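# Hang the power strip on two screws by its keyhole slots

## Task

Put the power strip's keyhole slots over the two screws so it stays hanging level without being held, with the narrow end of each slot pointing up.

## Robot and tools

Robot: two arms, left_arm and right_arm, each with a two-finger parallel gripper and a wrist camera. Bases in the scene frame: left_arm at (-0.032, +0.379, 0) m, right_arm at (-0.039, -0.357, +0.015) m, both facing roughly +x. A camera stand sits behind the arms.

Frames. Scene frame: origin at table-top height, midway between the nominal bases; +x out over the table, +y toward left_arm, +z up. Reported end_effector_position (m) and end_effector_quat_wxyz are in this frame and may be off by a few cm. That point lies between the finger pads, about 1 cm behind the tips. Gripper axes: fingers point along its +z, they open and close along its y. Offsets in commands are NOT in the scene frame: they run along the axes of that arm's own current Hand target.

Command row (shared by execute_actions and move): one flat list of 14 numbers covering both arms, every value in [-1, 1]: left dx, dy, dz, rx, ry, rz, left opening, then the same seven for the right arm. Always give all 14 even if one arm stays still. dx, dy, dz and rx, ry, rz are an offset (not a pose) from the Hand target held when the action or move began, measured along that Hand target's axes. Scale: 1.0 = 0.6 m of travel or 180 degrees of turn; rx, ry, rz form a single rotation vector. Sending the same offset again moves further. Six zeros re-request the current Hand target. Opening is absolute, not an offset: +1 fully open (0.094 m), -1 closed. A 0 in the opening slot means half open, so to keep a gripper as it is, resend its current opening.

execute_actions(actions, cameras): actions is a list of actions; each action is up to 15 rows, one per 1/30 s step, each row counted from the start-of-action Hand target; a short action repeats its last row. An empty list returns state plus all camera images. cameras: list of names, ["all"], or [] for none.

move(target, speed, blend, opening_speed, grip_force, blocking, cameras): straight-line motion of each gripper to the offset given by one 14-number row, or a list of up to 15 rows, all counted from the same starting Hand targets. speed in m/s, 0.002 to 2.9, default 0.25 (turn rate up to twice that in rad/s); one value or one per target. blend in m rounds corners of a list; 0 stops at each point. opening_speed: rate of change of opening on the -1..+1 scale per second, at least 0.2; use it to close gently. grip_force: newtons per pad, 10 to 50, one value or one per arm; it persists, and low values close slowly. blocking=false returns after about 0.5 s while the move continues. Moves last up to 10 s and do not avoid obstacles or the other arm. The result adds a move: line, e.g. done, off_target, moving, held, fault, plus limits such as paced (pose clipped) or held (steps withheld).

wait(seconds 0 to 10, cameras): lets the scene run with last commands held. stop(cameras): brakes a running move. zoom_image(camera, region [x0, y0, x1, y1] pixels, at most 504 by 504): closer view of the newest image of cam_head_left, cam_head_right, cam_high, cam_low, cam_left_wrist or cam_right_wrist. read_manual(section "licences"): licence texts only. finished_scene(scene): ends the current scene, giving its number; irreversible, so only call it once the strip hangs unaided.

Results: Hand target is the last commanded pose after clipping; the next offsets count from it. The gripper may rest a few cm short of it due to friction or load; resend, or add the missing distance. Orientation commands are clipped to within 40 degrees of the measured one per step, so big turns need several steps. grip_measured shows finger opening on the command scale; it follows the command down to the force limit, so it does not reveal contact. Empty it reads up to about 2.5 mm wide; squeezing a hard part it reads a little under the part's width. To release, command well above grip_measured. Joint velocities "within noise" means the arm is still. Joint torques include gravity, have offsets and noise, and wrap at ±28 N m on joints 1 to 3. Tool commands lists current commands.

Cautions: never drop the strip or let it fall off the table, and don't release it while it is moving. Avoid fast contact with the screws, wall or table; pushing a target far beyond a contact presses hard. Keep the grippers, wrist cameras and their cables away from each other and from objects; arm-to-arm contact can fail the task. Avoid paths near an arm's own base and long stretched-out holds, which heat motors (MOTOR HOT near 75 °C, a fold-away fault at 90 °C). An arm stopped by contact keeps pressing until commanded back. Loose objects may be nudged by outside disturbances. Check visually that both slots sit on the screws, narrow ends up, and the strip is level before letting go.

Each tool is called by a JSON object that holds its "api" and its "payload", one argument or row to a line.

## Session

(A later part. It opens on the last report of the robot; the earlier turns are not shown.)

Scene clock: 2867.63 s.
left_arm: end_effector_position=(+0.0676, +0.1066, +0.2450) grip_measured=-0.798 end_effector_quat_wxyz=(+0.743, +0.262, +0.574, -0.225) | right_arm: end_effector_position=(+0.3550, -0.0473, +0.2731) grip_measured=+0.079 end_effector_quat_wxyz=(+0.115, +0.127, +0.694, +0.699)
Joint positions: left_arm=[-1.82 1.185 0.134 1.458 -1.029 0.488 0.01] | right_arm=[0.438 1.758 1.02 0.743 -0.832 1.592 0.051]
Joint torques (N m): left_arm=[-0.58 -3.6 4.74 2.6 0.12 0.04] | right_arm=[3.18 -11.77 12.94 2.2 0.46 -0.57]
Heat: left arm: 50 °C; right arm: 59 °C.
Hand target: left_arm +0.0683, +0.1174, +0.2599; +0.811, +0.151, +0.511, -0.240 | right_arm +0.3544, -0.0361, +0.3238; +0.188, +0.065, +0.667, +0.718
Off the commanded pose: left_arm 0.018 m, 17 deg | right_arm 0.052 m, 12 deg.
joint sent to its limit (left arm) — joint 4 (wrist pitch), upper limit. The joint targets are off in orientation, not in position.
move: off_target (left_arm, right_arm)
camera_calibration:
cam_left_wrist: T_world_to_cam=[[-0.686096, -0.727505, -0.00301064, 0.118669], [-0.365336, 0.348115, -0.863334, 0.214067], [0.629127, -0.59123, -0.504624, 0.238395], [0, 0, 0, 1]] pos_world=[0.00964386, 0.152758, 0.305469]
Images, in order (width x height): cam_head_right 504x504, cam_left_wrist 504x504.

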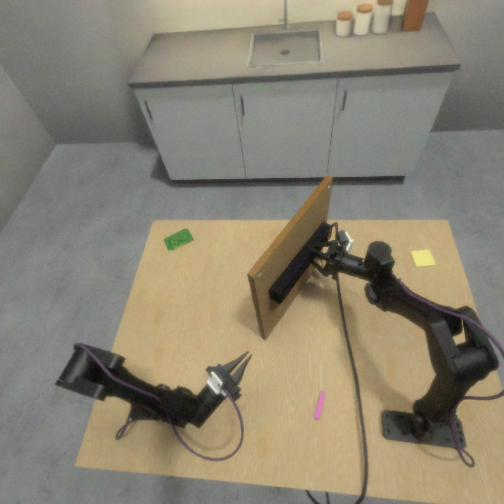

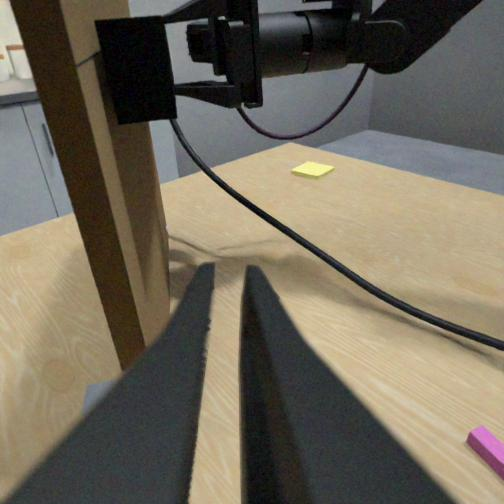

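{"api": "move", "payload": {
  "target": [0,0,0,0,0,0,-0.8,0,-0.02,0,0,0,0,-0.2],
  "speed": 0.04
}}

{"api": "move", "payload": {
  "target": [0,0,0,0,0,0,-0.8,0,-0.016,-0.006,0,0,0,-0.2],
  "speed": 0.04
}}

{"api": "move", "payload": {
  "target": [0,0,0,0,0,0,-0.8,0,-0.012,-0.004,0,0,0,-0.2],
  "speed": 0.04,
  "cameras": ["cam_left_wrist","cam_head_right"]
}}

{"api": "zoom_image", "payload": {
  "camera": "cam_left_wrist",
  "region": [50, 0, 250, 180]
}}

{"api": "zoom_image", "payload": {
  "camera": "cam_head_right",
  "region": [220, 190, 380, 350]
}}

Scene clock: 2877.47 s.
left_arm: end_effector_position=(+0.0676, +0.1066, +0.2450) grip_measured=-0.798 end_effector_quat_wxyz=(+0.743, +0.262, +0.574, -0.225) | right_arm: end_effector_position=(+0.3551, -0.0474, +0.2737) grip_measured=+0.079 end_effector_quat_wxyz=(+0.118, +0.126, +0.694, +0.699)
Joint positions: left_arm=[-1.82 1.185 0.134 1.458 -1.029 0.488 0.01] | right_arm=[0.439 1.756 1.02 0.742 -0.829 1.587 0.051]
Joint torques (N m): left_arm=[-0.54 -3.66 4.66 2.66 0.16 0.04] | right_arm=[3.07 -9.09 11.79 2.45 0.44 -0.61]
Heat: left arm: 50 °C; right arm: 59 °C.
Hand target: left_arm +0.0683, +0.1174, +0.2599; +0.811, +0.151, +0.511, -0.240 | right_arm +0.3567, -0.0356, +0.3119; +0.188, +0.065, +0.667, +0.718
Off the commanded pose: left_arm 0.018 m, 17 deg | right_arm 0.040 m, 11 deg.
joint sent to its limit (left arm) — joint 4 (wrist pitch), upper limit. The joint targets are off in orientation, not in position.
move: off_target (left_arm, right_arm)

Scene clock: 2878.40 s.
left_arm: end_effector_position=(+0.0676, +0.1066, +0.2450) grip_measured=-0.798 end_effector_quat_wxyz=(+0.743, +0.262, +0.574, -0.225) | right_arm: end_effector_position=(+0.3551, -0.0474, +0.2766) grip_measured=+0.079 end_effector_quat_wxyz=(+0.128, +0.116, +0.692, +0.701)
Joint positions: left_arm=[-1.82 1.185 0.134 1.458 -1.029 0.488 0.01] | right_arm=[0.439 1.756 1.02 0.757 -0.829 1.572 0.051]
Joint torques (N m): left_arm=[-0.39 -3.56 4.79 2.65 0.11 0.05] | right_arm=[2.32 -7.64 10.07 2.61 0.36 -0.53]
Heat: left arm: 50 °C; right arm: 59 °C.
Hand target: left_arm +0.0683, +0.1174, +0.2599; +0.811, +0.151, +0.511, -0.240 | right_arm +0.3572, -0.0386, +0.3021; +0.188, +0.065, +0.667, +0.718
Off the commanded pose: left_arm 0.018 m, 17 deg | right_arm 0.027 m, 10 deg.
joint sent to its limit (left arm) — joint 4 (wrist pitch), upper limit. The joint targets are off in orientation, not in position.
move: off_target (left_arm, right_arm)

Scene clock: 2879.17 s.
left_arm: end_effector_position=(+0.0676, +0.1066, +0.2450) grip_measured=-0.798 end_effector_quat_wxyz=(+0.743, +0.262, +0.574, -0.225) | right_arm: end_effector_position=(+0.3553, -0.0471, +0.2777) grip_measured=+0.079 end_effector_quat_wxyz=(+0.132, +0.111, +0.691, +0.702)
Joint positions: left_arm=[-1.82 1.185 0.134 1.458 -1.029 0.488 0.01] | right_arm=[0.439 1.76 1.02 0.772 -0.83 1.568 0.051]
Joint torques (N m): left_arm=[-0.61 -3.6 4.88 2.6 0.12 0.02] | right_arm=[1.81 -6.82 8.8 2.69 0.32 -0.49]
Heat: left arm: 50 °C; right arm: 59 °C.
Hand target: left_arm +0.0683, +0.1174, +0.2599; +0.811, +0.151, +0.511, -0.240 | right_arm +0.3577, -0.0406, +0.2948; +0.188, +0.065, +0.667, +0.718
Off the commanded pose: left_arm 0.018 m, 17 deg | right_arm 0.019 m, 9 deg.
joint sent to its limit (left arm) — joint 4 (wrist pitch), upper limit. The joint targets are off in orientation, not in position.
move: off_target (left_arm, right_arm)
camera_calibration:
cam_left_wrist: T_world_to_cam=[[-0.686096, -0.727505, -0.00301064, 0.118669], [-0.365336, 0.348115, -0.863334, 0.214067], [0.629127, -0.59123, -0.504624, 0.238395], [0, 0, 0, 1]] pos_world=[0.00964386, 0.152758, 0.305469]
Images, in order (width x height): cam_head_right 504x504, cam_left_wrist 504x504.

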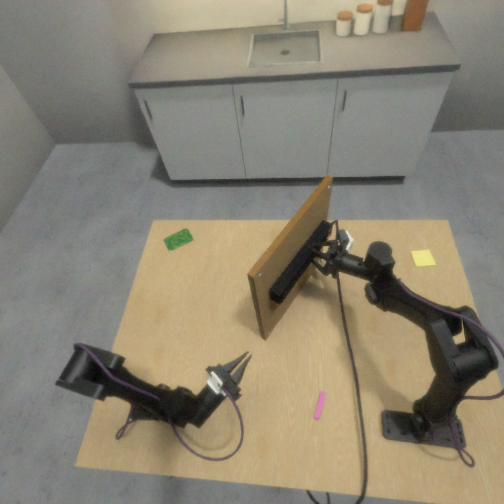

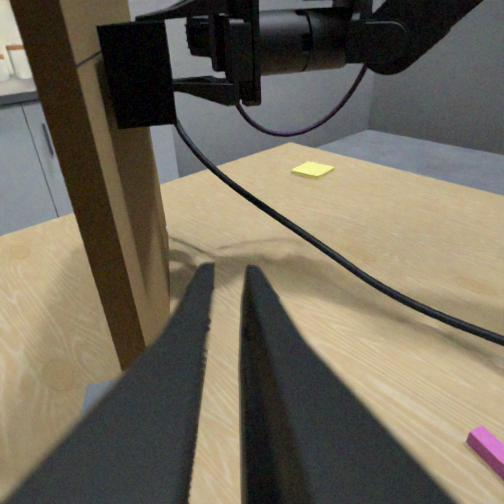

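Scaled by 2.520 from the camera's 504x504 image, which has a finer 720x720 frame.

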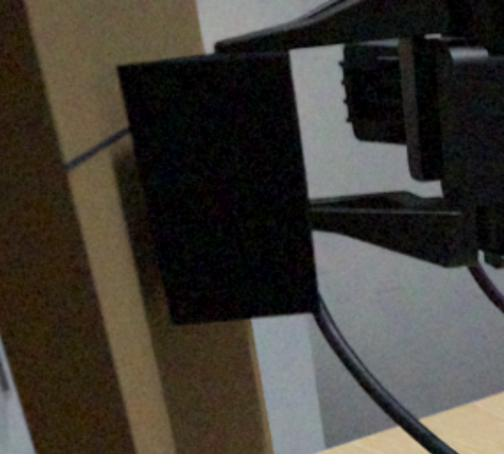

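Scaled by 3.150 from the camera's 504x504 image, which has a finer 720x720 frame.

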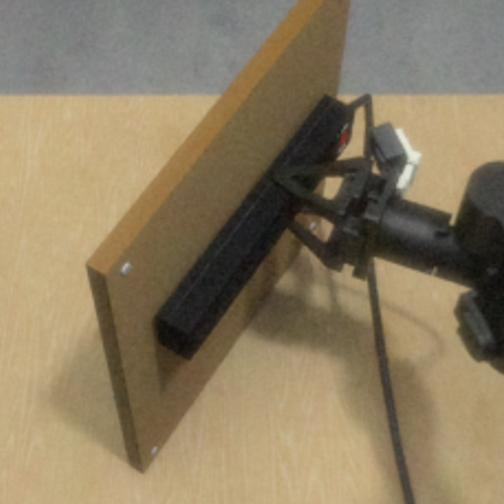

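{"api": "move", "payload": {
  "target": [0,0,0,0,0,0,-0.8,0,-0.012,0,0,0,0.012,-0.2],
  "speed": 0.04
}}

{"api": "move", "payload": {
  "target": [0,0,0,0,0,0,-0.8,0,-0.012,0,0,0,0.004,-0.2],
  "speed": 0.04
}}

{"api": "move", "payload": {
  "target": [0,0,0,0,0,0,-0.8,0,-0.010,0,0,0,0,-0.2],
  "speed": 0.04,
  "cameras": ["cam_left_wrist","cam_head_right"]
}}

{"api": "zoom_image", "payload": {
  "camera": "cam_left_wrist",
  "region": [50, 0, 250, 180]
}}

{"api": "zoom_image", "payload": {
  "camera": "cam_head_right",
  "region": [220, 190, 380, 350]
}}

Scene clock: 2890.70 s.
left_arm: end_effector_position=(+0.0676, +0.1066, +0.2450) grip_measured=-0.798 end_effector_quat_wxyz=(+0.743, +0.262, +0.574, -0.225) | right_arm: end_effector_position=(+0.3553, -0.0470, +0.2767) grip_measured=+0.079 end_effector_quat_wxyz=(+0.131, +0.108, +0.683, +0.710)
Joint positions: left_arm=[-1.82 1.185 0.134 1.458 -1.029 0.488 0.01] | right_arm=[0.438 1.778 1.009 0.834 -0.836 1.592 0.051]
Joint torques (N m): left_arm=[-0.77 -3.66 4.71 2.64 0.11 0.09] | right_arm=[1.85 -6.49 9.01 2.41 0.38 -0.34]
Heat: left arm: 50 °C; right arm: 59 °C.
Hand target: left_arm +0.0683, +0.1174, +0.2599; +0.811, +0.151, +0.511, -0.240 | right_arm +0.3589, -0.0403, +0.2877; +0.174, +0.078, +0.666, +0.722
Off the commanded pose: left_arm 0.018 m, 17 deg | right_arm 0.013 m, 6 deg.
joint sent to its limit (left arm) — joint 4 (wrist pitch), upper limit. The joint targets are off in orientation, not in position.
move: off_target (left_arm, right_arm)

Scene clock: 2891.67 s.
left_arm: end_effector_position=(+0.0676, +0.1066, +0.2450) grip_measured=-0.798 end_effector_quat_wxyz=(+0.743, +0.262, +0.574, -0.225) | right_arm: end_effector_position=(+0.3554, -0.0468, +0.2760) grip_measured=+0.079 end_effector_quat_wxyz=(+0.132, +0.104, +0.677, +0.717)
Joint positions: left_arm=[-1.82 1.185 0.134 1.458 -1.029 0.488 0.01] | right_arm=[0.437 1.794 1.001 0.886 -0.84 1.61 0.051]
Joint torques (N m): left_arm=[-0.51 -3.6 4.63 2.59 0.15 -0.04] | right_arm=[1.94 -6.08 8.9 2.21 0.44 -0.41]
Heat: left arm: 50 °C; right arm: 59 °C.
Hand target: left_arm +0.0683, +0.1174, +0.2599; +0.811, +0.151, +0.511, -0.240 | right_arm +0.3599, -0.0398, +0.2807; +0.170, +0.082, +0.665, +0.723
Off the commanded pose: left_arm 0.018 m, 17 deg | right_arm 0.009 m, 5 deg.
joint sent to its limit (left arm) — joint 4 (wrist pitch), upper limit. The joint targets are off in orientation, not in position.
move: off_target (left_arm, right_arm)

Scene clock: 2892.60 s.
left_arm: end_effector_position=(+0.0676, +0.1066, +0.2450) grip_measured=-0.798 end_effector_quat_wxyz=(+0.743, +0.262, +0.574, -0.225) | right_arm: end_effector_position=(+0.3556, -0.0468, +0.2753) grip_measured=+0.079 end_effector_quat_wxyz=(+0.133, +0.100, +0.672, +0.721)
Joint positions: left_arm=[-1.82 1.185 0.134 1.458 -1.029 0.488 0.01] | right_arm=[0.436 1.807 0.995 0.927 -0.843 1.623 0.051]
Joint torques (N m): left_arm=[-0.42 -3.56 4.71 2.65 0.11 0.02] | right_arm=[1.99 -5.78 8.69 2.06 0.47 -0.49]
Heat: left arm: 50 °C; right arm: 59 °C.
Hand target: left_arm +0.0683, +0.1174, +0.2599; +0.811, +0.151, +0.511, -0.240 | right_arm +0.3608, -0.0395, +0.2747; +0.170, +0.082, +0.665, +0.723
Off the commanded pose: left_arm 0.018 m, 17 deg | right_arm 0.009 m, 5 deg.
joint sent to its limit (left arm) — joint 4 (wrist pitch), upper limit. The joint targets are off in orientation, not in position.
move: off_target (left_arm, right_arm)
camera_calibration:
cam_left_wrist: T_world_to_cam=[[-0.686096, -0.727505, -0.00301064, 0.118669], [-0.365336, 0.348115, -0.863334, 0.214067], [0.629127, -0.59123, -0.504624, 0.238395], [0, 0, 0, 1]] pos_world=[0.00964386, 0.152758, 0.305469]
Images, in order (width x height): cam_head_right 504x504, cam_left_wrist 504x504.

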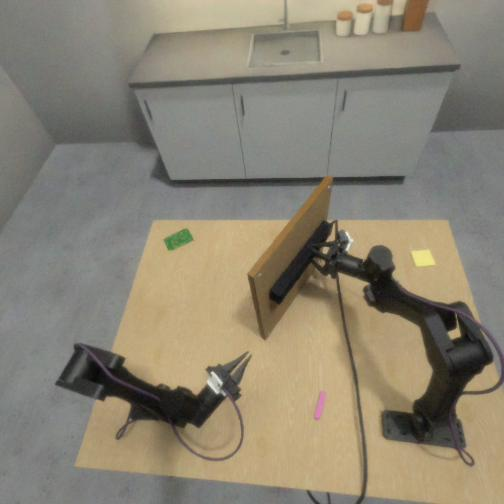

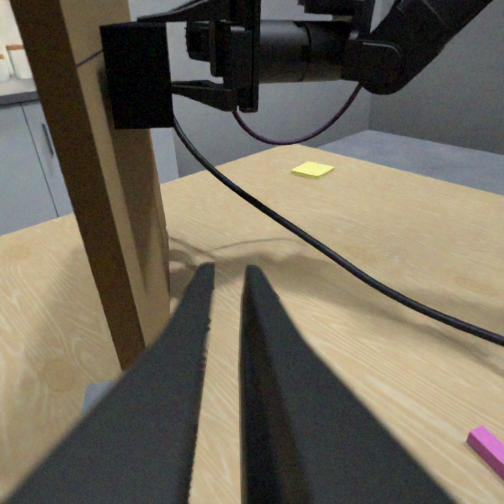

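Scaled by 2.520 from the camera's 504x504 image, which has a finer 720x720 frame.

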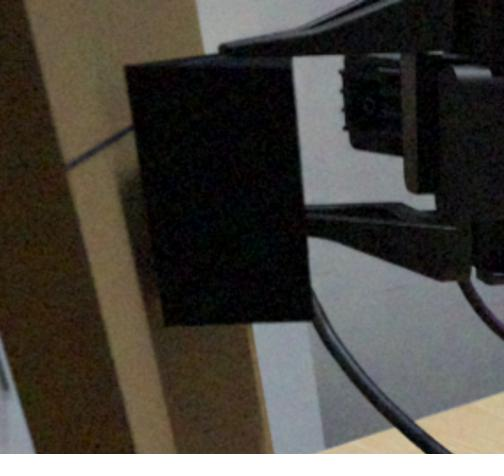

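Scaled by 3.150 from the camera's 504x504 image, which has a finer 720x720 frame.

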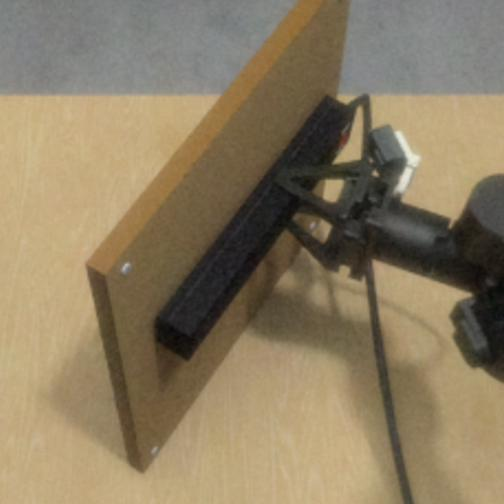

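{"api": "move", "payload": {
  "target": [0,0,0,0,0,0,-0.8,0,-0.008,0,0,0,0.016,-0.2],
  "speed": 0.04
}}

{"api": "move", "payload": {
  "target": [0,0,0,0,0,0,-0.8,0,-0.008,0,0.01,0,0.012,-0.2],
  "speed": 0.04,
  "cameras": ["cam_left_wrist","cam_head_right"]
}}

{"api": "zoom_image", "payload": {
  "camera": "cam_left_wrist",
  "region": [50, 0, 250, 180]
}}

{"api": "zoom_image", "payload": {
  "camera": "cam_head_right",
  "region": [220, 190, 380, 350]
}}

Scene clock: 2909.33 s.
left_arm: end_effector_position=(+0.0676, +0.1066, +0.2450) grip_measured=-0.798 end_effector_quat_wxyz=(+0.743, +0.262, +0.574, -0.225) | right_arm: end_effector_position=(+0.3556, -0.0467, +0.2749) grip_measured=+0.079 end_effector_quat_wxyz=(+0.132, +0.099, +0.666, +0.727)
Joint positions: left_arm=[-1.82 1.185 0.134 1.458 -1.029 0.488 0.01] | right_arm=[0.436 1.821 0.99 0.971 -0.845 1.644 0.051]
Joint torques (N m): left_arm=[-0.47 -3.49 5.03 2.6 0.18 0.05] | right_arm=[2.03 -5.79 8.64 1.82 0.51 -0.23]
Heat: left arm: 50 °C; right arm: 56 °C.
Hand target: left_arm +0.0683, +0.1174, +0.2599; +0.811, +0.151, +0.511, -0.240 | right_arm +0.3614, -0.0392, +0.2701; +0.151, +0.098, +0.663, +0.727
Off the commanded pose: left_arm 0.018 m, 17 deg | right_arm 0.011 m, 2 deg.
joint sent to its limit (left arm) — joint 4 (wrist pitch), upper limit. The joint targets are off in orientation, not in position.
move: off_target (left_arm, right_arm)

Scene clock: 2910.17 s.
left_arm: end_effector_position=(+0.0676, +0.1066, +0.2450) grip_measured=-0.798 end_effector_quat_wxyz=(+0.743, +0.262, +0.574, -0.225) | right_arm: end_effector_position=(+0.3556, -0.0467, +0.2744) grip_measured=+0.079 end_effector_quat_wxyz=(+0.132, +0.100, +0.667, +0.727)
Joint positions: left_arm=[-1.82 1.185 0.134 1.458 -1.029 0.488 0.01] | right_arm=[0.436 1.821 0.989 0.969 -0.845 1.644 0.051]
Joint torques (N m): left_arm=[-0.81 -3.28 4.6 2.63 0.12 0.05] | right_arm=[2.02 -6.54 9.01 1.33 0.49 -0.17]
Heat: left arm: 50 °C; right arm: 56 °C.
Hand target: left_arm +0.0683, +0.1174, +0.2599; +0.811, +0.151, +0.511, -0.240 | right_arm +0.3618, -0.0389, +0.2653; +0.136, +0.113, +0.672, +0.719
Off the commanded pose: left_arm 0.018 m, 17 deg | right_arm 0.014 m, 2 deg.
joint sent to its limit (left arm) — joint 4 (wrist pitch), upper limit. The joint targets are off in orientation, not in position.
move: off_target (left_arm, right_arm)
camera_calibration:
cam_left_wrist: T_world_to_cam=[[-0.686096, -0.727505, -0.00301064, 0.118669], [-0.365336, 0.348115, -0.863334, 0.214067], [0.629127, -0.59123, -0.504624, 0.238395], [0, 0, 0, 1]] pos_world=[0.00964386, 0.152758, 0.305469]
Images, in order (width x height): cam_head_right 504x504, cam_left_wrist 504x504.

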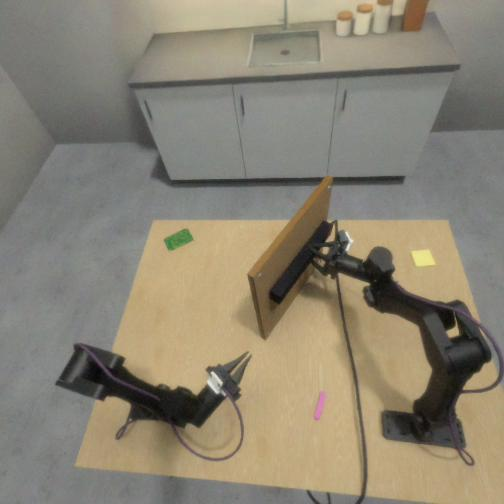

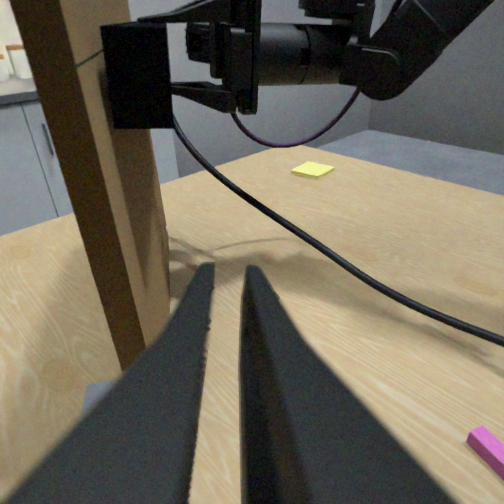

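Scaled by 2.520 from the camera's 504x504 image, which has a finer 720x720 frame.

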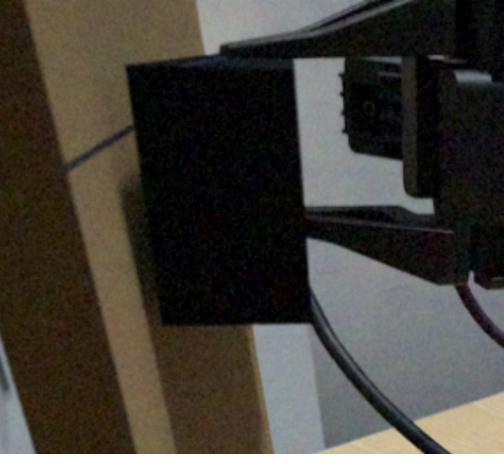

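Scaled by 3.150 from the camera's 504x504 image, which has a finer 720x720 frame.

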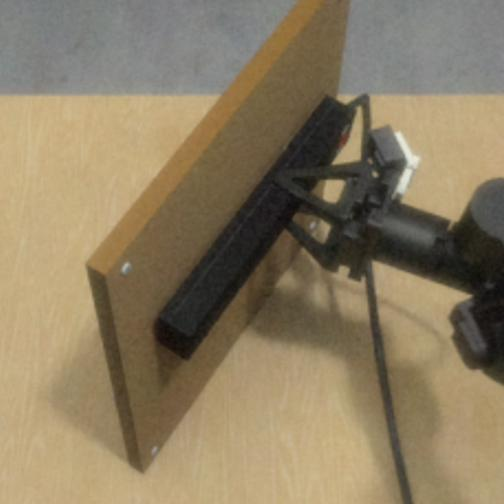

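{"api": "move", "payload": {
  "target": [0,0,0,0,0,0,-0.8,0,0.004,0,0,0,0.02,-0.2],
  "speed": 0.04
}}

{"api": "move", "payload": {
  "target": [0,0,0,0,0,0,-0.8,0,0.00,0,0,0,0.015,-0.2],
  "speed": 0.04,
  "cameras": ["cam_left_wrist","cam_head_right"]
}}

{"api": "zoom_image", "payload": {
  "camera": "cam_left_wrist",
  "region": [50, 0, 250, 180]
}}

{"api": "zoom_image", "payload": {
  "camera": "cam_head_right",
  "region": [220, 190, 380, 350]
}}

Scene clock: 2925.67 s.
left_arm: end_effector_position=(+0.0676, +0.1066, +0.2450) grip_measured=-0.798 end_effector_quat_wxyz=(+0.743, +0.262, +0.574, -0.225) | right_arm: end_effector_position=(+0.3562, -0.0462, +0.2693) grip_measured=+0.079 end_effector_quat_wxyz=(+0.104, +0.127, +0.669, +0.725)
Joint positions: left_arm=[-1.82 1.185 0.134 1.458 -1.029 0.488 0.01] | right_arm=[0.437 1.821 0.989 0.942 -0.843 1.698 0.051]
Joint torques (N m): left_arm=[-0.35 -3.74 5 2.62 0.1 -0.01] | right_arm=[1.94 -6.99 9.52 1.49 0.46 -0.08]
Heat: left arm: 50 °C; right arm: 52 °C.
Hand target: left_arm +0.0683, +0.1174, +0.2599; +0.811, +0.151, +0.511, -0.240 | right_arm +0.3618, -0.0390, +0.2676; +0.113, +0.134, +0.668, +0.723
Off the commanded pose: left_arm 0.018 m, 17 deg | right_arm 0.009 m, 1 deg.
joint sent to its limit (left arm) — joint 4 (wrist pitch), upper limit. The joint targets are off in orientation, not in position.
move: off_target (left_arm)

Scene clock: 2926.50 s.
left_arm: end_effector_position=(+0.0676, +0.1066, +0.2450) grip_measured=-0.798 end_effector_quat_wxyz=(+0.743, +0.262, +0.574, -0.225) | right_arm: end_effector_position=(+0.3562, -0.0462, +0.2692) grip_measured=+0.079 end_effector_quat_wxyz=(+0.094, +0.136, +0.667, +0.726)
Joint positions: left_arm=[-1.82 1.185 0.134 1.458 -1.029 0.488 0.01] | right_arm=[0.437 1.821 0.989 0.942 -0.843 1.726 0.051]
Joint torques (N m): left_arm=[-0.55 -3.56 4.82 2.66 0.15 0.1] | right_arm=[1.94 -6.99 9.52 1.49 0.46 0.09]
Heat: left arm: 50 °C; right arm: 52 °C.
Hand target: left_arm +0.0683, +0.1174, +0.2599; +0.811, +0.151, +0.511, -0.240 | right_arm +0.3618, -0.0390, +0.2676; +0.096, +0.150, +0.665, +0.725
Off the commanded pose: left_arm 0.018 m, 17 deg | right_arm 0.009 m, 2 deg.
joint sent to its limit (left arm) — joint 4 (wrist pitch), upper limit. The joint targets are off in orientation, not in position.
move: off_target (left_arm)
camera_calibration:
cam_left_wrist: T_world_to_cam=[[-0.686096, -0.727505, -0.00301064, 0.118669], [-0.365336, 0.348115, -0.863334, 0.214067], [0.629127, -0.59123, -0.504624, 0.238395], [0, 0, 0, 1]] pos_world=[0.00964386, 0.152758, 0.305469]
Images, in order (width x height): cam_head_right 504x504, cam_left_wrist 504x504.

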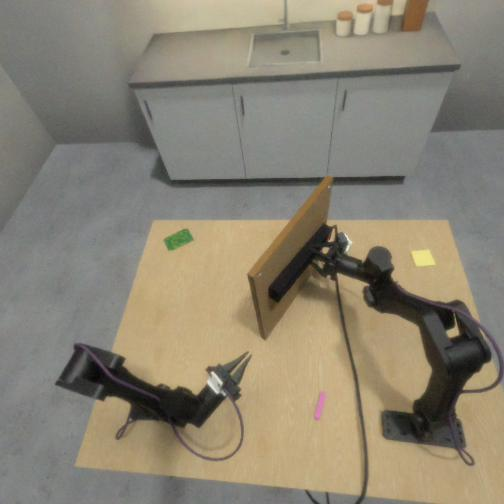

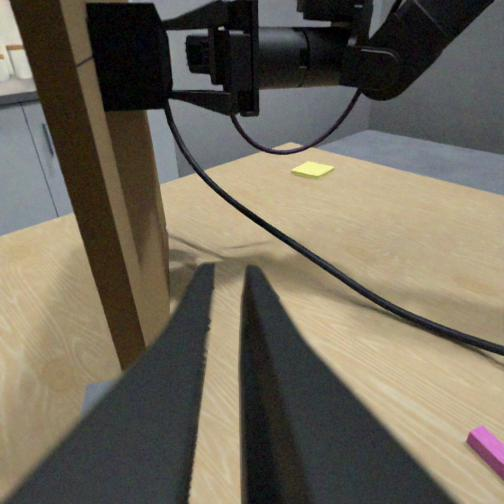

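Scaled by 2.520 from the camera's 504x504 image, which has a finer 720x720 frame.

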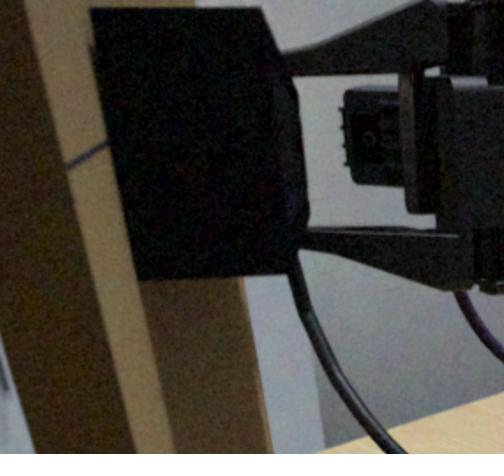

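Scaled by 3.150 from the camera's 504x504 image, which has a finer 720x720 frame.

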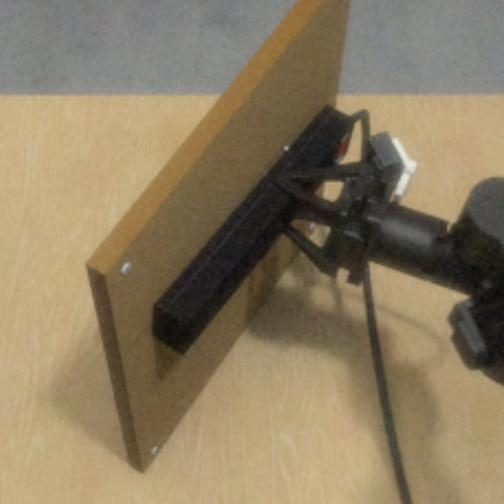

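{"api": "move", "payload": {
  "target": [0,0,0,0,0,0,-0.8,0,0.02,0.004,0,0,-0.014,-0.2],
  "speed": 0.04
}}

{"api": "move", "payload": {
  "target": [0,0,0,0,0,0,-0.8,0,0.01,0.008,0,0,-0.005,-0.2],
  "speed": 0.04,
  "cameras": ["cam_left_wrist","cam_head_right"]
}}

{"api": "zoom_image", "payload": {
  "camera": "cam_left_wrist",
  "region": [50, 0, 250, 180]
}}

{"api": "zoom_image", "payload": {
  "camera": "cam_head_right",
  "region": [220, 190, 380, 350]
}}

Scene clock: 2941.33 s.
left_arm: end_effector_position=(+0.0676, +0.1066, +0.2450) grip_measured=-0.798 end_effector_quat_wxyz=(+0.743, +0.262, +0.574, -0.225) | right_arm: end_effector_position=(+0.3563, -0.0462, +0.2681) grip_measured=+0.079 end_effector_quat_wxyz=(+0.095, +0.136, +0.669, +0.725)
Joint positions: left_arm=[-1.82 1.185 0.134 1.458 -1.029 0.488 0.01] | right_arm=[0.437 1.821 0.989 0.936 -0.843 1.718 0.051]
Joint torques (N m): left_arm=[-0.59 -3.37 4.7 2.63 0.15 0.11] | right_arm=[2 -8.7 12.29 1.14 0.47 -0.22]
Heat: left arm: 50 °C; right arm: 50 °C.
Hand target: left_arm +0.0683, +0.1174, +0.2599; +0.811, +0.151, +0.511, -0.240 | right_arm +0.3633, -0.0380, +0.2798; +0.112, +0.135, +0.668, +0.723
Off the commanded pose: left_arm 0.018 m, 17 deg | right_arm 0.016 m, 2 deg.
joint sent to its limit (left arm) — joint 4 (wrist pitch), upper limit. The joint targets are off in orientation, not in position.
move: off_target (left_arm, right_arm)

Scene clock: 2942.27 s.
left_arm: end_effector_position=(+0.0676, +0.1066, +0.2450) grip_measured=-0.798 end_effector_quat_wxyz=(+0.743, +0.262, +0.574, -0.225) | right_arm: end_effector_position=(+0.3562, -0.0457, +0.2684) grip_measured=+0.079 end_effector_quat_wxyz=(+0.093, +0.135, +0.673, +0.722)
Joint positions: left_arm=[-1.82 1.185 0.134 1.458 -1.029 0.488 0.01] | right_arm=[0.437 1.815 0.997 0.907 -0.848 1.708 0.051]
Joint torques (N m): left_arm=[-0.39 -3.67 4.9 2.66 0.1 0.09] | right_arm=[2.74 -8.76 13.78 1.14 0.59 -0.26]
Heat: left arm: 50 °C; right arm: 50 °C.
Hand target: left_arm +0.0683, +0.1174, +0.2599; +0.811, +0.151, +0.511, -0.240 | right_arm +0.3651, -0.0340, +0.2862; +0.118, +0.130, +0.669, +0.722
Off the commanded pose: left_arm 0.018 m, 17 deg | right_arm 0.023 m, 3 deg.
joint sent to its limit (left arm) — joint 4 (wrist pitch), upper limit. The joint targets are off in orientation, not in position.
move: off_target (left_arm, right_arm)
camera_calibration:
cam_left_wrist: T_world_to_cam=[[-0.686096, -0.727505, -0.00301064, 0.118669], [-0.365336, 0.348115, -0.863334, 0.214067], [0.629127, -0.59123, -0.504624, 0.238395], [0, 0, 0, 1]] pos_world=[0.00964386, 0.152758, 0.305469]
Images, in order (width x height): cam_head_right 504x504, cam_left_wrist 504x504.

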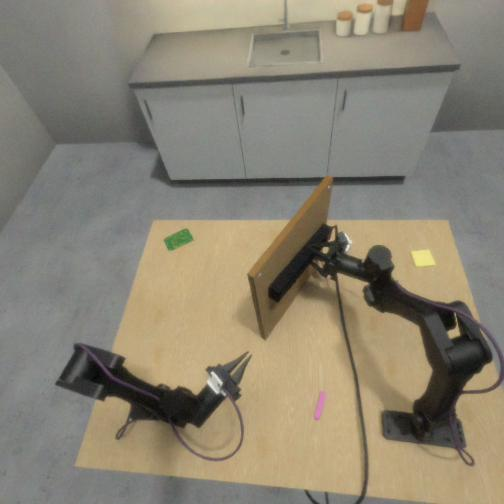

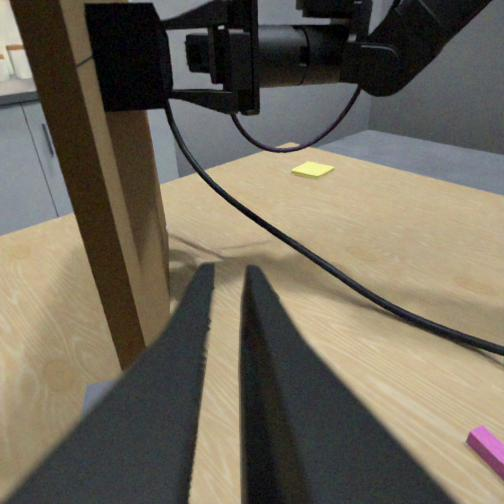

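Scaled by 2.520 from the camera's 504x504 image, which has a finer 720x720 frame.

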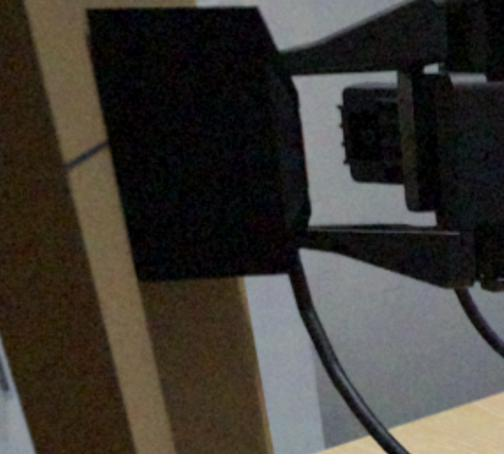

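Scaled by 3.150 from the camera's 504x504 image, which has a finer 720x720 frame.

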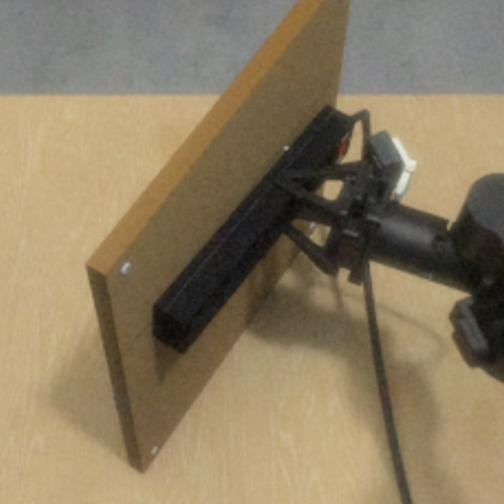

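More roll and z.

{"api": "move", "payload": {
  "target": [0,0,0,0,0,0,-0.8,0,0.015,0,0,0,-0.012,-0.2],
  "speed": 0.04
}}

{"api": "move", "payload": {
  "target": [0,0,0,0,0,0,-0.8,0,0.01,0.002,0,0,-0.009,-0.2],
  "speed": 0.04
}}

{"api": "move", "payload": {
  "target": [0,0,0,0,0,0,-0.8,0,0.01,0.002,0,0,-0.006,-0.2],
  "speed": 0.04,
  "cameras": ["cam_left_wrist","cam_head_right"]
}}

{"api": "zoom_image", "payload": {
  "camera": "cam_left_wrist",
  "region": [50, 0, 250, 180]
}}

{"api": "zoom_image", "payload": {
  "camera": "cam_head_right",
  "region": [220, 190, 380, 350]
}}

Scene clock: 2950.30 s.
left_arm: end_effector_position=(+0.0676, +0.1066, +0.2450) grip_measured=-0.798 end_effector_quat_wxyz=(+0.743, +0.262, +0.574, -0.225) | right_arm: end_effector_position=(+0.3562, -0.0459, +0.2690) grip_measured=+0.079 end_effector_quat_wxyz=(+0.094, +0.136, +0.680, +0.714)
Joint positions: left_arm=[-1.82 1.185 0.134 1.458 -1.029 0.488 0.01] | right_arm=[0.436 1.799 1.008 0.847 -0.849 1.679 0.051]
Joint torques (N m): left_arm=[-0.44 -3.55 4.96 2.65 0.11 -0.01] | right_arm=[2.59 -8.88 14.22 1.41 0.58 -0.34]
Heat: left arm: 50 °C; right arm: 49 °C.
Hand target: left_arm +0.0683, +0.1174, +0.2599; +0.811, +0.151, +0.511, -0.240 | right_arm +0.3652, -0.0347, +0.2951; +0.132, +0.117, +0.671, +0.720
Off the commanded pose: left_arm 0.018 m, 17 deg | right_arm 0.030 m, 5 deg.
joint sent to its limit (left arm) — joint 4 (wrist pitch), upper limit. The joint targets are off in orientation, not in position.
move: off_target (left_arm, right_arm)

Scene clock: 2951.27 s.
left_arm: end_effector_position=(+0.0676, +0.1066, +0.2450) grip_measured=-0.798 end_effector_quat_wxyz=(+0.743, +0.262, +0.574, -0.225) | right_arm: end_effector_position=(+0.3561, -0.0459, +0.2690) grip_measured=+0.079 end_effector_quat_wxyz=(+0.096, +0.134, +0.686, +0.709)
Joint positions: left_arm=[-1.82 1.185 0.134 1.458 -1.029 0.488 0.01] | right_arm=[0.435 1.79 1.016 0.809 -0.851 1.655 0.051]
Joint torques (N m): left_arm=[-0.66 -3.44 4.66 2.69 0.12 0.08] | right_arm=[2.78 -9.13 14.72 1.53 0.59 -0.29]
Heat: left arm: 50 °C; right arm: 49 °C.
Hand target: left_arm +0.0683, +0.1174, +0.2599; +0.811, +0.151, +0.511, -0.240 | right_arm +0.3654, -0.0339, +0.3010; +0.142, +0.108, +0.673, +0.718
Off the commanded pose: left_arm 0.018 m, 17 deg | right_arm 0.036 m, 6 deg.
joint sent to its limit (left arm) — joint 4 (wrist pitch), upper limit. The joint targets are off in orientation, not in position.
move: off_target (left_arm, right_arm)

Scene clock: 2952.20 s.
left_arm: end_effector_position=(+0.0676, +0.1066, +0.2450) grip_measured=-0.798 end_effector_quat_wxyz=(+0.743, +0.262, +0.574, -0.225) | right_arm: end_effector_position=(+0.3560, -0.0459, +0.2694) grip_measured=+0.079 end_effector_quat_wxyz=(+0.095, +0.135, +0.691, +0.704)
Joint positions: left_arm=[-1.82 1.185 0.134 1.458 -1.029 0.488 0.01] | right_arm=[0.435 1.781 1.024 0.77 -0.851 1.64 0.051]
Joint torques (N m): left_arm=[-0.64 -3.64 4.75 2.64 0.1 0.05] | right_arm=[2.93 -9.25 15.15 1.73 0.61 -0.38]
Heat: left arm: 50 °C; right arm: 49 °C.
Hand target: left_arm +0.0683, +0.1174, +0.2599; +0.811, +0.151, +0.511, -0.240 | right_arm +0.3654, -0.0330, +0.3070; +0.148, +0.102, +0.674, +0.716
Off the commanded pose: left_arm 0.018 m, 17 deg | right_arm 0.041 m, 8 deg.
joint sent to its limit (left arm) — joint 4 (wrist pitch), upper limit. The joint targets are off in orientation, not in position.
move: off_target (left_arm, right_arm)
camera_calibration:
cam_left_wrist: T_world_to_cam=[[-0.686096, -0.727505, -0.00301064, 0.118669], [-0.365336, 0.348115, -0.863334, 0.214067], [0.629127, -0.59123, -0.504624, 0.238395], [0, 0, 0, 1]] pos_world=[0.00964386, 0.152758, 0.305469]
Images, in order (width x height): cam_head_right 504x504, cam_left_wrist 504x504.

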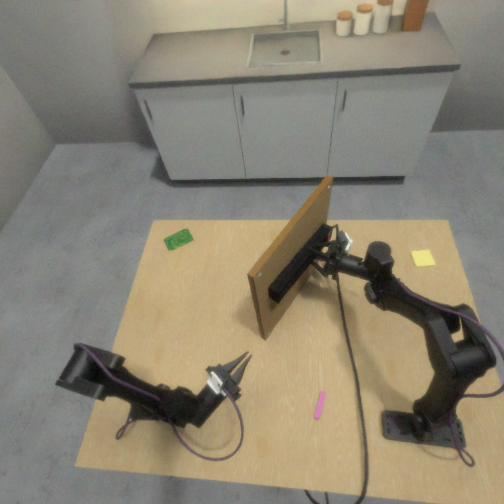

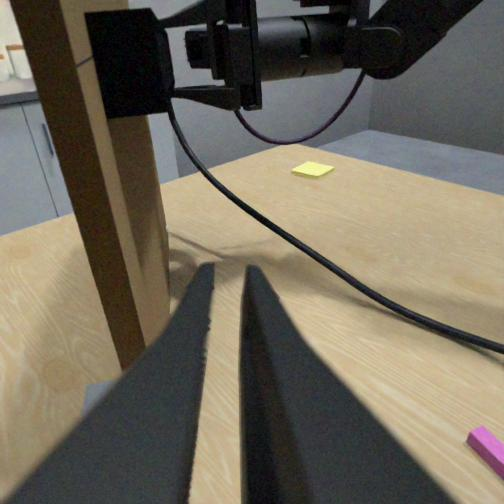

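Scaled by 2.520 from the camera's 504x504 image, which has a finer 720x720 frame.

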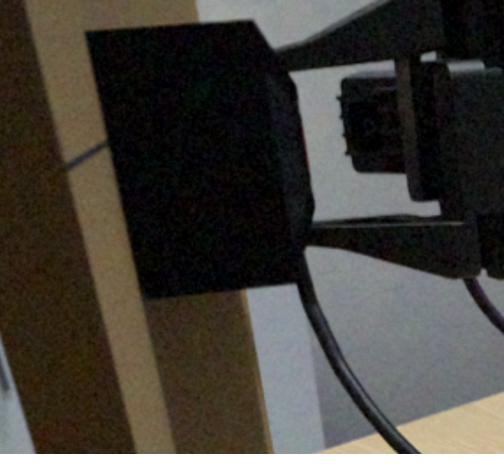

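Scaled by 3.150 from the camera's 504x504 image, which has a finer 720x720 frame.

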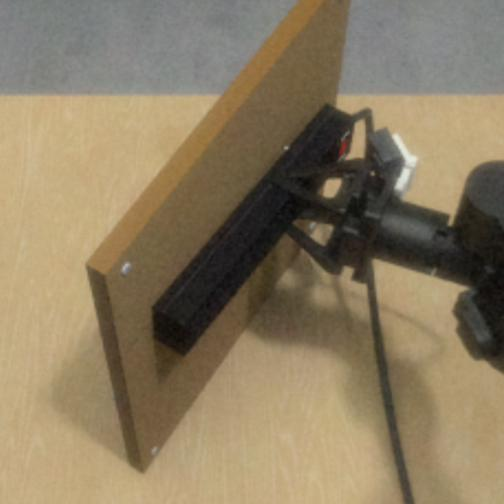

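{"api": "move", "payload": {
  "target": [0,0,0,0,0,0,-0.8,0,0.01,0,-0.008,0,-0.015,-0.2],
  "speed": 0.04
}}

{"api": "move", "payload": {
  "target": [0,0,0,0,0,0,-0.8,0,0.008,0.002,0,0,-0.008,-0.2],
  "speed": 0.04
}}

{"api": "move", "payload": {
  "target": [0,0,0,0,0,0,-0.8,0,0.006,0.002,0,0,-0.005,-0.2],
  "speed": 0.04,
  "cameras": ["cam_left_wrist","cam_head_right"]
}}

{"api": "zoom_image", "payload": {
  "camera": "cam_left_wrist",
  "region": [50, 0, 250, 180]
}}

{"api": "zoom_image", "payload": {
  "camera": "cam_head_right",
  "region": [220, 190, 380, 350]
}}

Scene clock: 2964.60 s.
left_arm: end_effector_position=(+0.0676, +0.1066, +0.2450) grip_measured=-0.798 end_effector_quat_wxyz=(+0.743, +0.262, +0.574, -0.225) | right_arm: end_effector_position=(+0.3558, -0.0462, +0.2701) grip_measured=+0.079 end_effector_quat_wxyz=(+0.097, +0.133, +0.691, +0.704)
Joint positions: left_arm=[-1.82 1.185 0.134 1.458 -1.029 0.488 0.01] | right_arm=[0.435 1.779 1.025 0.768 -0.851 1.633 0.051]
Joint torques (N m): left_arm=[-0.62 -3.37 4.55 2.6 0.13 0.06] | right_arm=[2.93 -9.26 14.69 2.07 0.61 -0.52]
Heat: left arm: 51 °C; right arm: 49 °C.
Hand target: left_arm +0.0683, +0.1174, +0.2599; +0.811, +0.151, +0.511, -0.240 | right_arm +0.3649, -0.0333, +0.3133; +0.167, +0.084, +0.667, +0.721
Off the commanded pose: left_arm 0.018 m, 17 deg | right_arm 0.046 m, 10 deg.
joint sent to its limit (left arm) — joint 4 (wrist pitch), upper limit. The joint targets are off in orientation, not in position.
move: off_target (left_arm, right_arm)

Scene clock: 2965.33 s.
left_arm: end_effector_position=(+0.0676, +0.1066, +0.2450) grip_measured=-0.798 end_effector_quat_wxyz=(+0.743, +0.262, +0.574, -0.225) | right_arm: end_effector_position=(+0.3560, -0.0461, +0.2700) grip_measured=+0.079 end_effector_quat_wxyz=(+0.098, +0.132, +0.692, +0.703)
Joint positions: left_arm=[-1.82 1.185 0.134 1.458 -1.029 0.488 0.01] | right_arm=[0.435 1.779 1.026 0.765 -0.851 1.629 0.051]
Joint torques (N m): left_arm=[-0.65 -3.49 4.79 2.66 0.13 0] | right_arm=[3.14 -10.09 15.34 1.97 0.63 -0.68]
Heat: left arm: 51 °C; right arm: 49 °C.
Hand target: left_arm +0.0683, +0.1174, +0.2599; +0.811, +0.151, +0.511, -0.240 | right_arm +0.3647, -0.0325, +0.3181; +0.176, +0.075, +0.668, +0.719
Off the commanded pose: left_arm 0.018 m, 17 deg | right_arm 0.051 m, 11 deg.
joint sent to its limit (left arm) — joint 4 (wrist pitch), upper limit. The joint targets are off in orientation, not in position.
move: off_target (left_arm, right_arm)

Scene clock: 2966.27 s.
left_arm: end_effector_position=(+0.0676, +0.1066, +0.2450) grip_measured=-0.798 end_effector_quat_wxyz=(+0.743, +0.262, +0.574, -0.225) | right_arm: end_effector_position=(+0.3560, -0.0463, +0.2703) grip_measured=+0.079 end_effector_quat_wxyz=(+0.098, +0.133, +0.695, +0.700)
Joint positions: left_arm=[-1.82 1.185 0.134 1.458 -1.029 0.488 0.01] | right_arm=[0.435 1.772 1.032 0.738 -0.85 1.618 0.051]
Joint torques (N m): left_arm=[-0.4 -3.62 4.78 2.64 0.13 0.05] | right_arm=[3.38 -10.18 15.51 2.12 0.64 -0.74]
Heat: left arm: 51 °C; right arm: 49 °C.
Hand target: left_arm +0.0683, +0.1174, +0.2599; +0.811, +0.151, +0.511, -0.240 | right_arm +0.3646, -0.0315, +0.3217; +0.181, +0.070, +0.669, +0.718
Off the commanded pose: left_arm 0.018 m, 17 deg | right_arm 0.054 m, 13 deg.
joint sent to its limit (left arm) — joint 4 (wrist pitch), upper limit. The joint targets are off in orientation, not in position.
move: off_target (left_arm, right_arm)
camera_calibration:
cam_left_wrist: T_world_to_cam=[[-0.686096, -0.727505, -0.00301064, 0.118669], [-0.365336, 0.348115, -0.863334, 0.214067], [0.629127, -0.59123, -0.504624, 0.238395], [0, 0, 0, 1]] pos_world=[0.00964386, 0.152758, 0.305469]
Images, in order (width x height): cam_head_right 504x504, cam_left_wrist 504x504.

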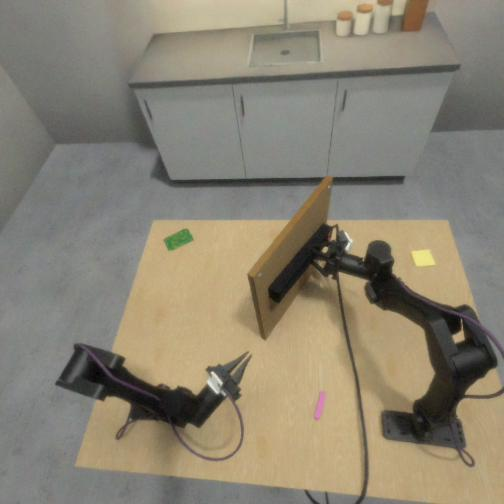

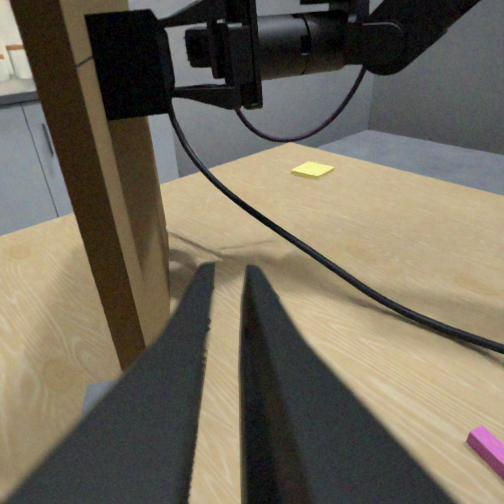

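Scaled by 2.520 from the camera's 504x504 image, which has a finer 720x720 frame.

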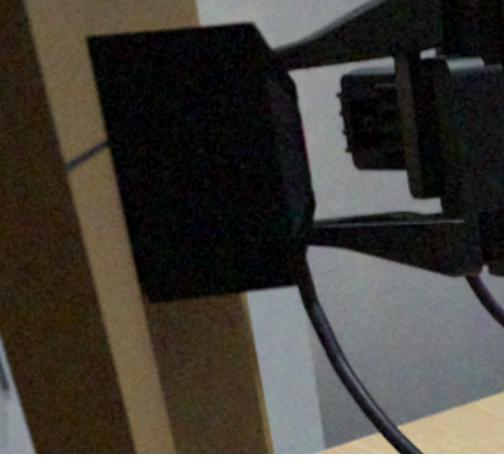

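Scaled by 3.150 from the camera's 504x504 image, which has a finer 720x720 frame.

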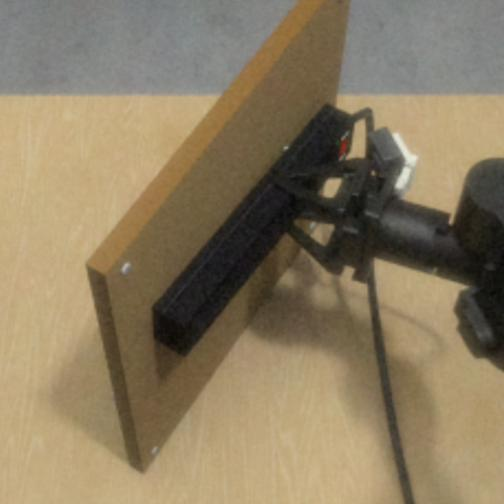

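{"api": "move", "payload": {
  "target": [0,0,0,0,0,0,-0.8,0,0.004,-0.014,0,0,-0.006,-0.2],
  "speed": 0.04
}}

{"api": "move", "payload": {
  "target": [0,0,0,0,0,0,-0.8,0,0.004,0.0,0,0,-0.004,-0.2],
  "speed": 0.04
}}

{"api": "move", "payload": {
  "target": [0,0,0,0,0,0,-0.8,0,0.002,0.0,0,0,-0.004,-0.2],
  "speed": 0.04,
  "cameras": ["cam_left_wrist","cam_head_right"]
}}

{"api": "zoom_image", "payload": {
  "camera": "cam_left_wrist",
  "region": [50, 0, 250, 180]
}}

{"api": "zoom_image", "payload": {
  "camera": "cam_head_right",
  "region": [220, 190, 380, 350]
}}

Scene clock: 2978.13 s.
left_arm: end_effector_position=(+0.0676, +0.1066, +0.2450) grip_measured=-0.798 end_effector_quat_wxyz=(+0.743, +0.262, +0.574, -0.225) | right_arm: end_effector_position=(+0.3555, -0.0467, +0.2706) grip_measured=+0.079 end_effector_quat_wxyz=(+0.100, +0.133, +0.697, +0.698)
Joint positions: left_arm=[-1.82 1.185 0.134 1.458 -1.029 0.488 0.01] | right_arm=[0.435 1.766 1.032 0.725 -0.848 1.61 0.051]
Joint torques (N m): left_arm=[-0.31 -3.44 4.78 2.7 0.11 0.05] | right_arm=[1.92 -11.4 13.83 2.17 0.48 -0.82]
Heat: left arm: 51 °C; right arm: 50 °C.
Hand target: left_arm +0.0683, +0.1174, +0.2599; +0.811, +0.151, +0.511, -0.240 | right_arm +0.3614, -0.0395, +0.3231; +0.188, +0.064, +0.669, +0.716
Off the commanded pose: left_arm 0.018 m, 17 deg | right_arm 0.053 m, 13 deg.
joint sent to its limit (left arm) — joint 4 (wrist pitch), upper limit. The joint targets are off in orientation, not in position.
move: off_target (left_arm, right_arm)

Scene clock: 2978.83 s.
left_arm: end_effector_position=(+0.0676, +0.1066, +0.2450) grip_measured=-0.798 end_effector_quat_wxyz=(+0.743, +0.262, +0.574, -0.225) | right_arm: end_effector_position=(+0.3560, -0.0469, +0.2738) grip_measured=+0.079 end_effector_quat_wxyz=(+0.111, +0.125, +0.697, +0.697)
Joint positions: left_arm=[-1.82 1.185 0.134 1.458 -1.029 0.488 0.01] | right_arm=[0.436 1.761 1.036 0.72 -0.842 1.586 0.051]
Joint torques (N m): left_arm=[-0.59 -3.64 4.79 2.63 0.13 0.02] | right_arm=[1.88 -11.23 13.98 2.15 0.42 -0.72]
Heat: left arm: 51 °C; right arm: 50 °C.
Hand target: left_arm +0.0683, +0.1174, +0.2599; +0.811, +0.151, +0.511, -0.240 | right_arm +0.3609, -0.0396, +0.3257; +0.193, +0.060, +0.670, +0.715
Off the commanded pose: left_arm 0.018 m, 17 deg | right_arm 0.052 m, 12 deg.
joint sent to its limit (left arm) — joint 4 (wrist pitch), upper limit. The joint targets are off in orientation, not in position.
move: off_target (left_arm, right_arm)

Scene clock: 2979.53 s.
left_arm: end_effector_position=(+0.0676, +0.1066, +0.2450) grip_measured=-0.798 end_effector_quat_wxyz=(+0.743, +0.262, +0.574, -0.225) | right_arm: end_effector_position=(+0.3561, -0.0468, +0.2755) grip_measured=+0.079 end_effector_quat_wxyz=(+0.117, +0.119, +0.698, +0.696)
Joint positions: left_arm=[-1.82 1.185 0.134 1.458 -1.029 0.488 0.01] | right_arm=[0.436 1.758 1.039 0.715 -0.842 1.571 0.051]
Joint torques (N m): left_arm=[-0.62 -3.44 4.67 2.63 0.15 0.04] | right_arm=[1.89 -11.21 13.86 2.15 0.42 -0.72]
Heat: left arm: 51 °C; right arm: 50 °C.
Hand target: left_arm +0.0683, +0.1174, +0.2599; +0.811, +0.151, +0.511, -0.240 | right_arm +0.3606, -0.0396, +0.3268; +0.197, +0.055, +0.670, +0.714
Off the commanded pose: left_arm 0.018 m, 17 deg | right_arm 0.052 m, 12 deg.
joint sent to its limit (left arm) — joint 4 (wrist pitch), upper limit. The joint targets are off in orientation, not in position.
move: off_target (left_arm, right_arm)
camera_calibration:
cam_left_wrist: T_world_to_cam=[[-0.686096, -0.727505, -0.00301064, 0.118669], [-0.365336, 0.348115, -0.863334, 0.214067], [0.629127, -0.59123, -0.504624, 0.238395], [0, 0, 0, 1]] pos_world=[0.00964386, 0.152758, 0.305469]
Images, in order (width x height): cam_head_right 504x504, cam_left_wrist 504x504.

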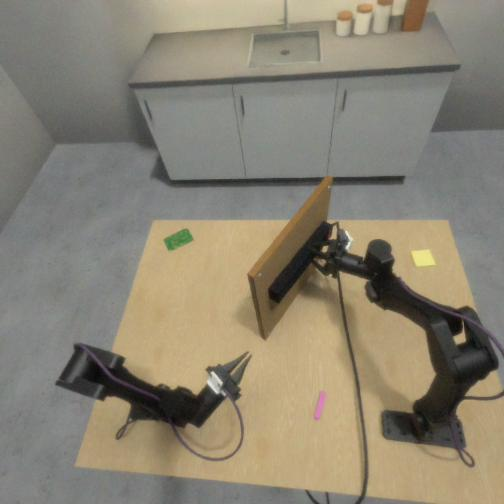

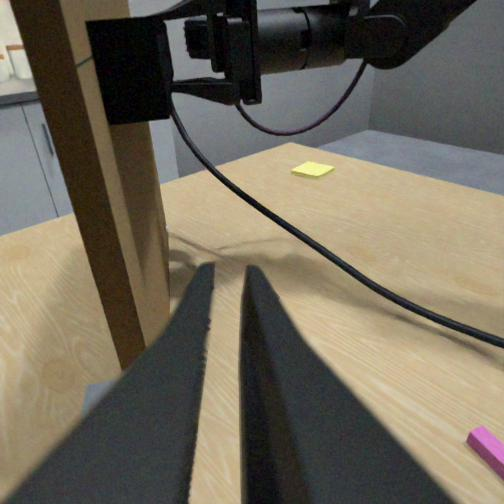

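Scaled by 2.520 from the camera's 504x504 image, which has a finer 720x720 frame.

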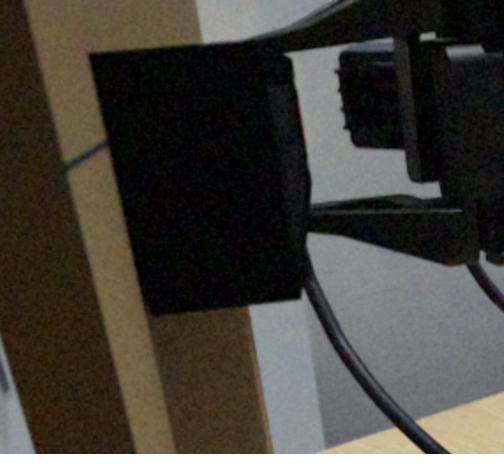

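Scaled by 3.150 from the camera's 504x504 image, which has a finer 720x720 frame.

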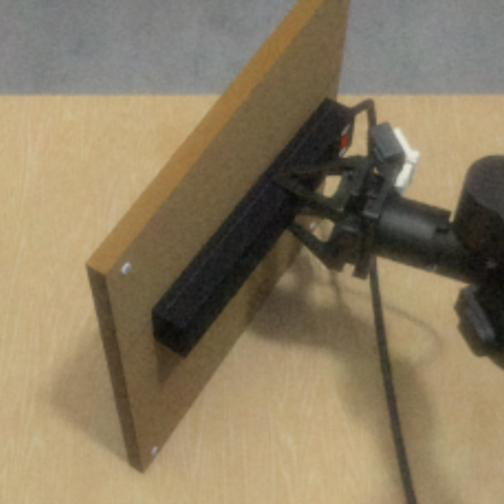

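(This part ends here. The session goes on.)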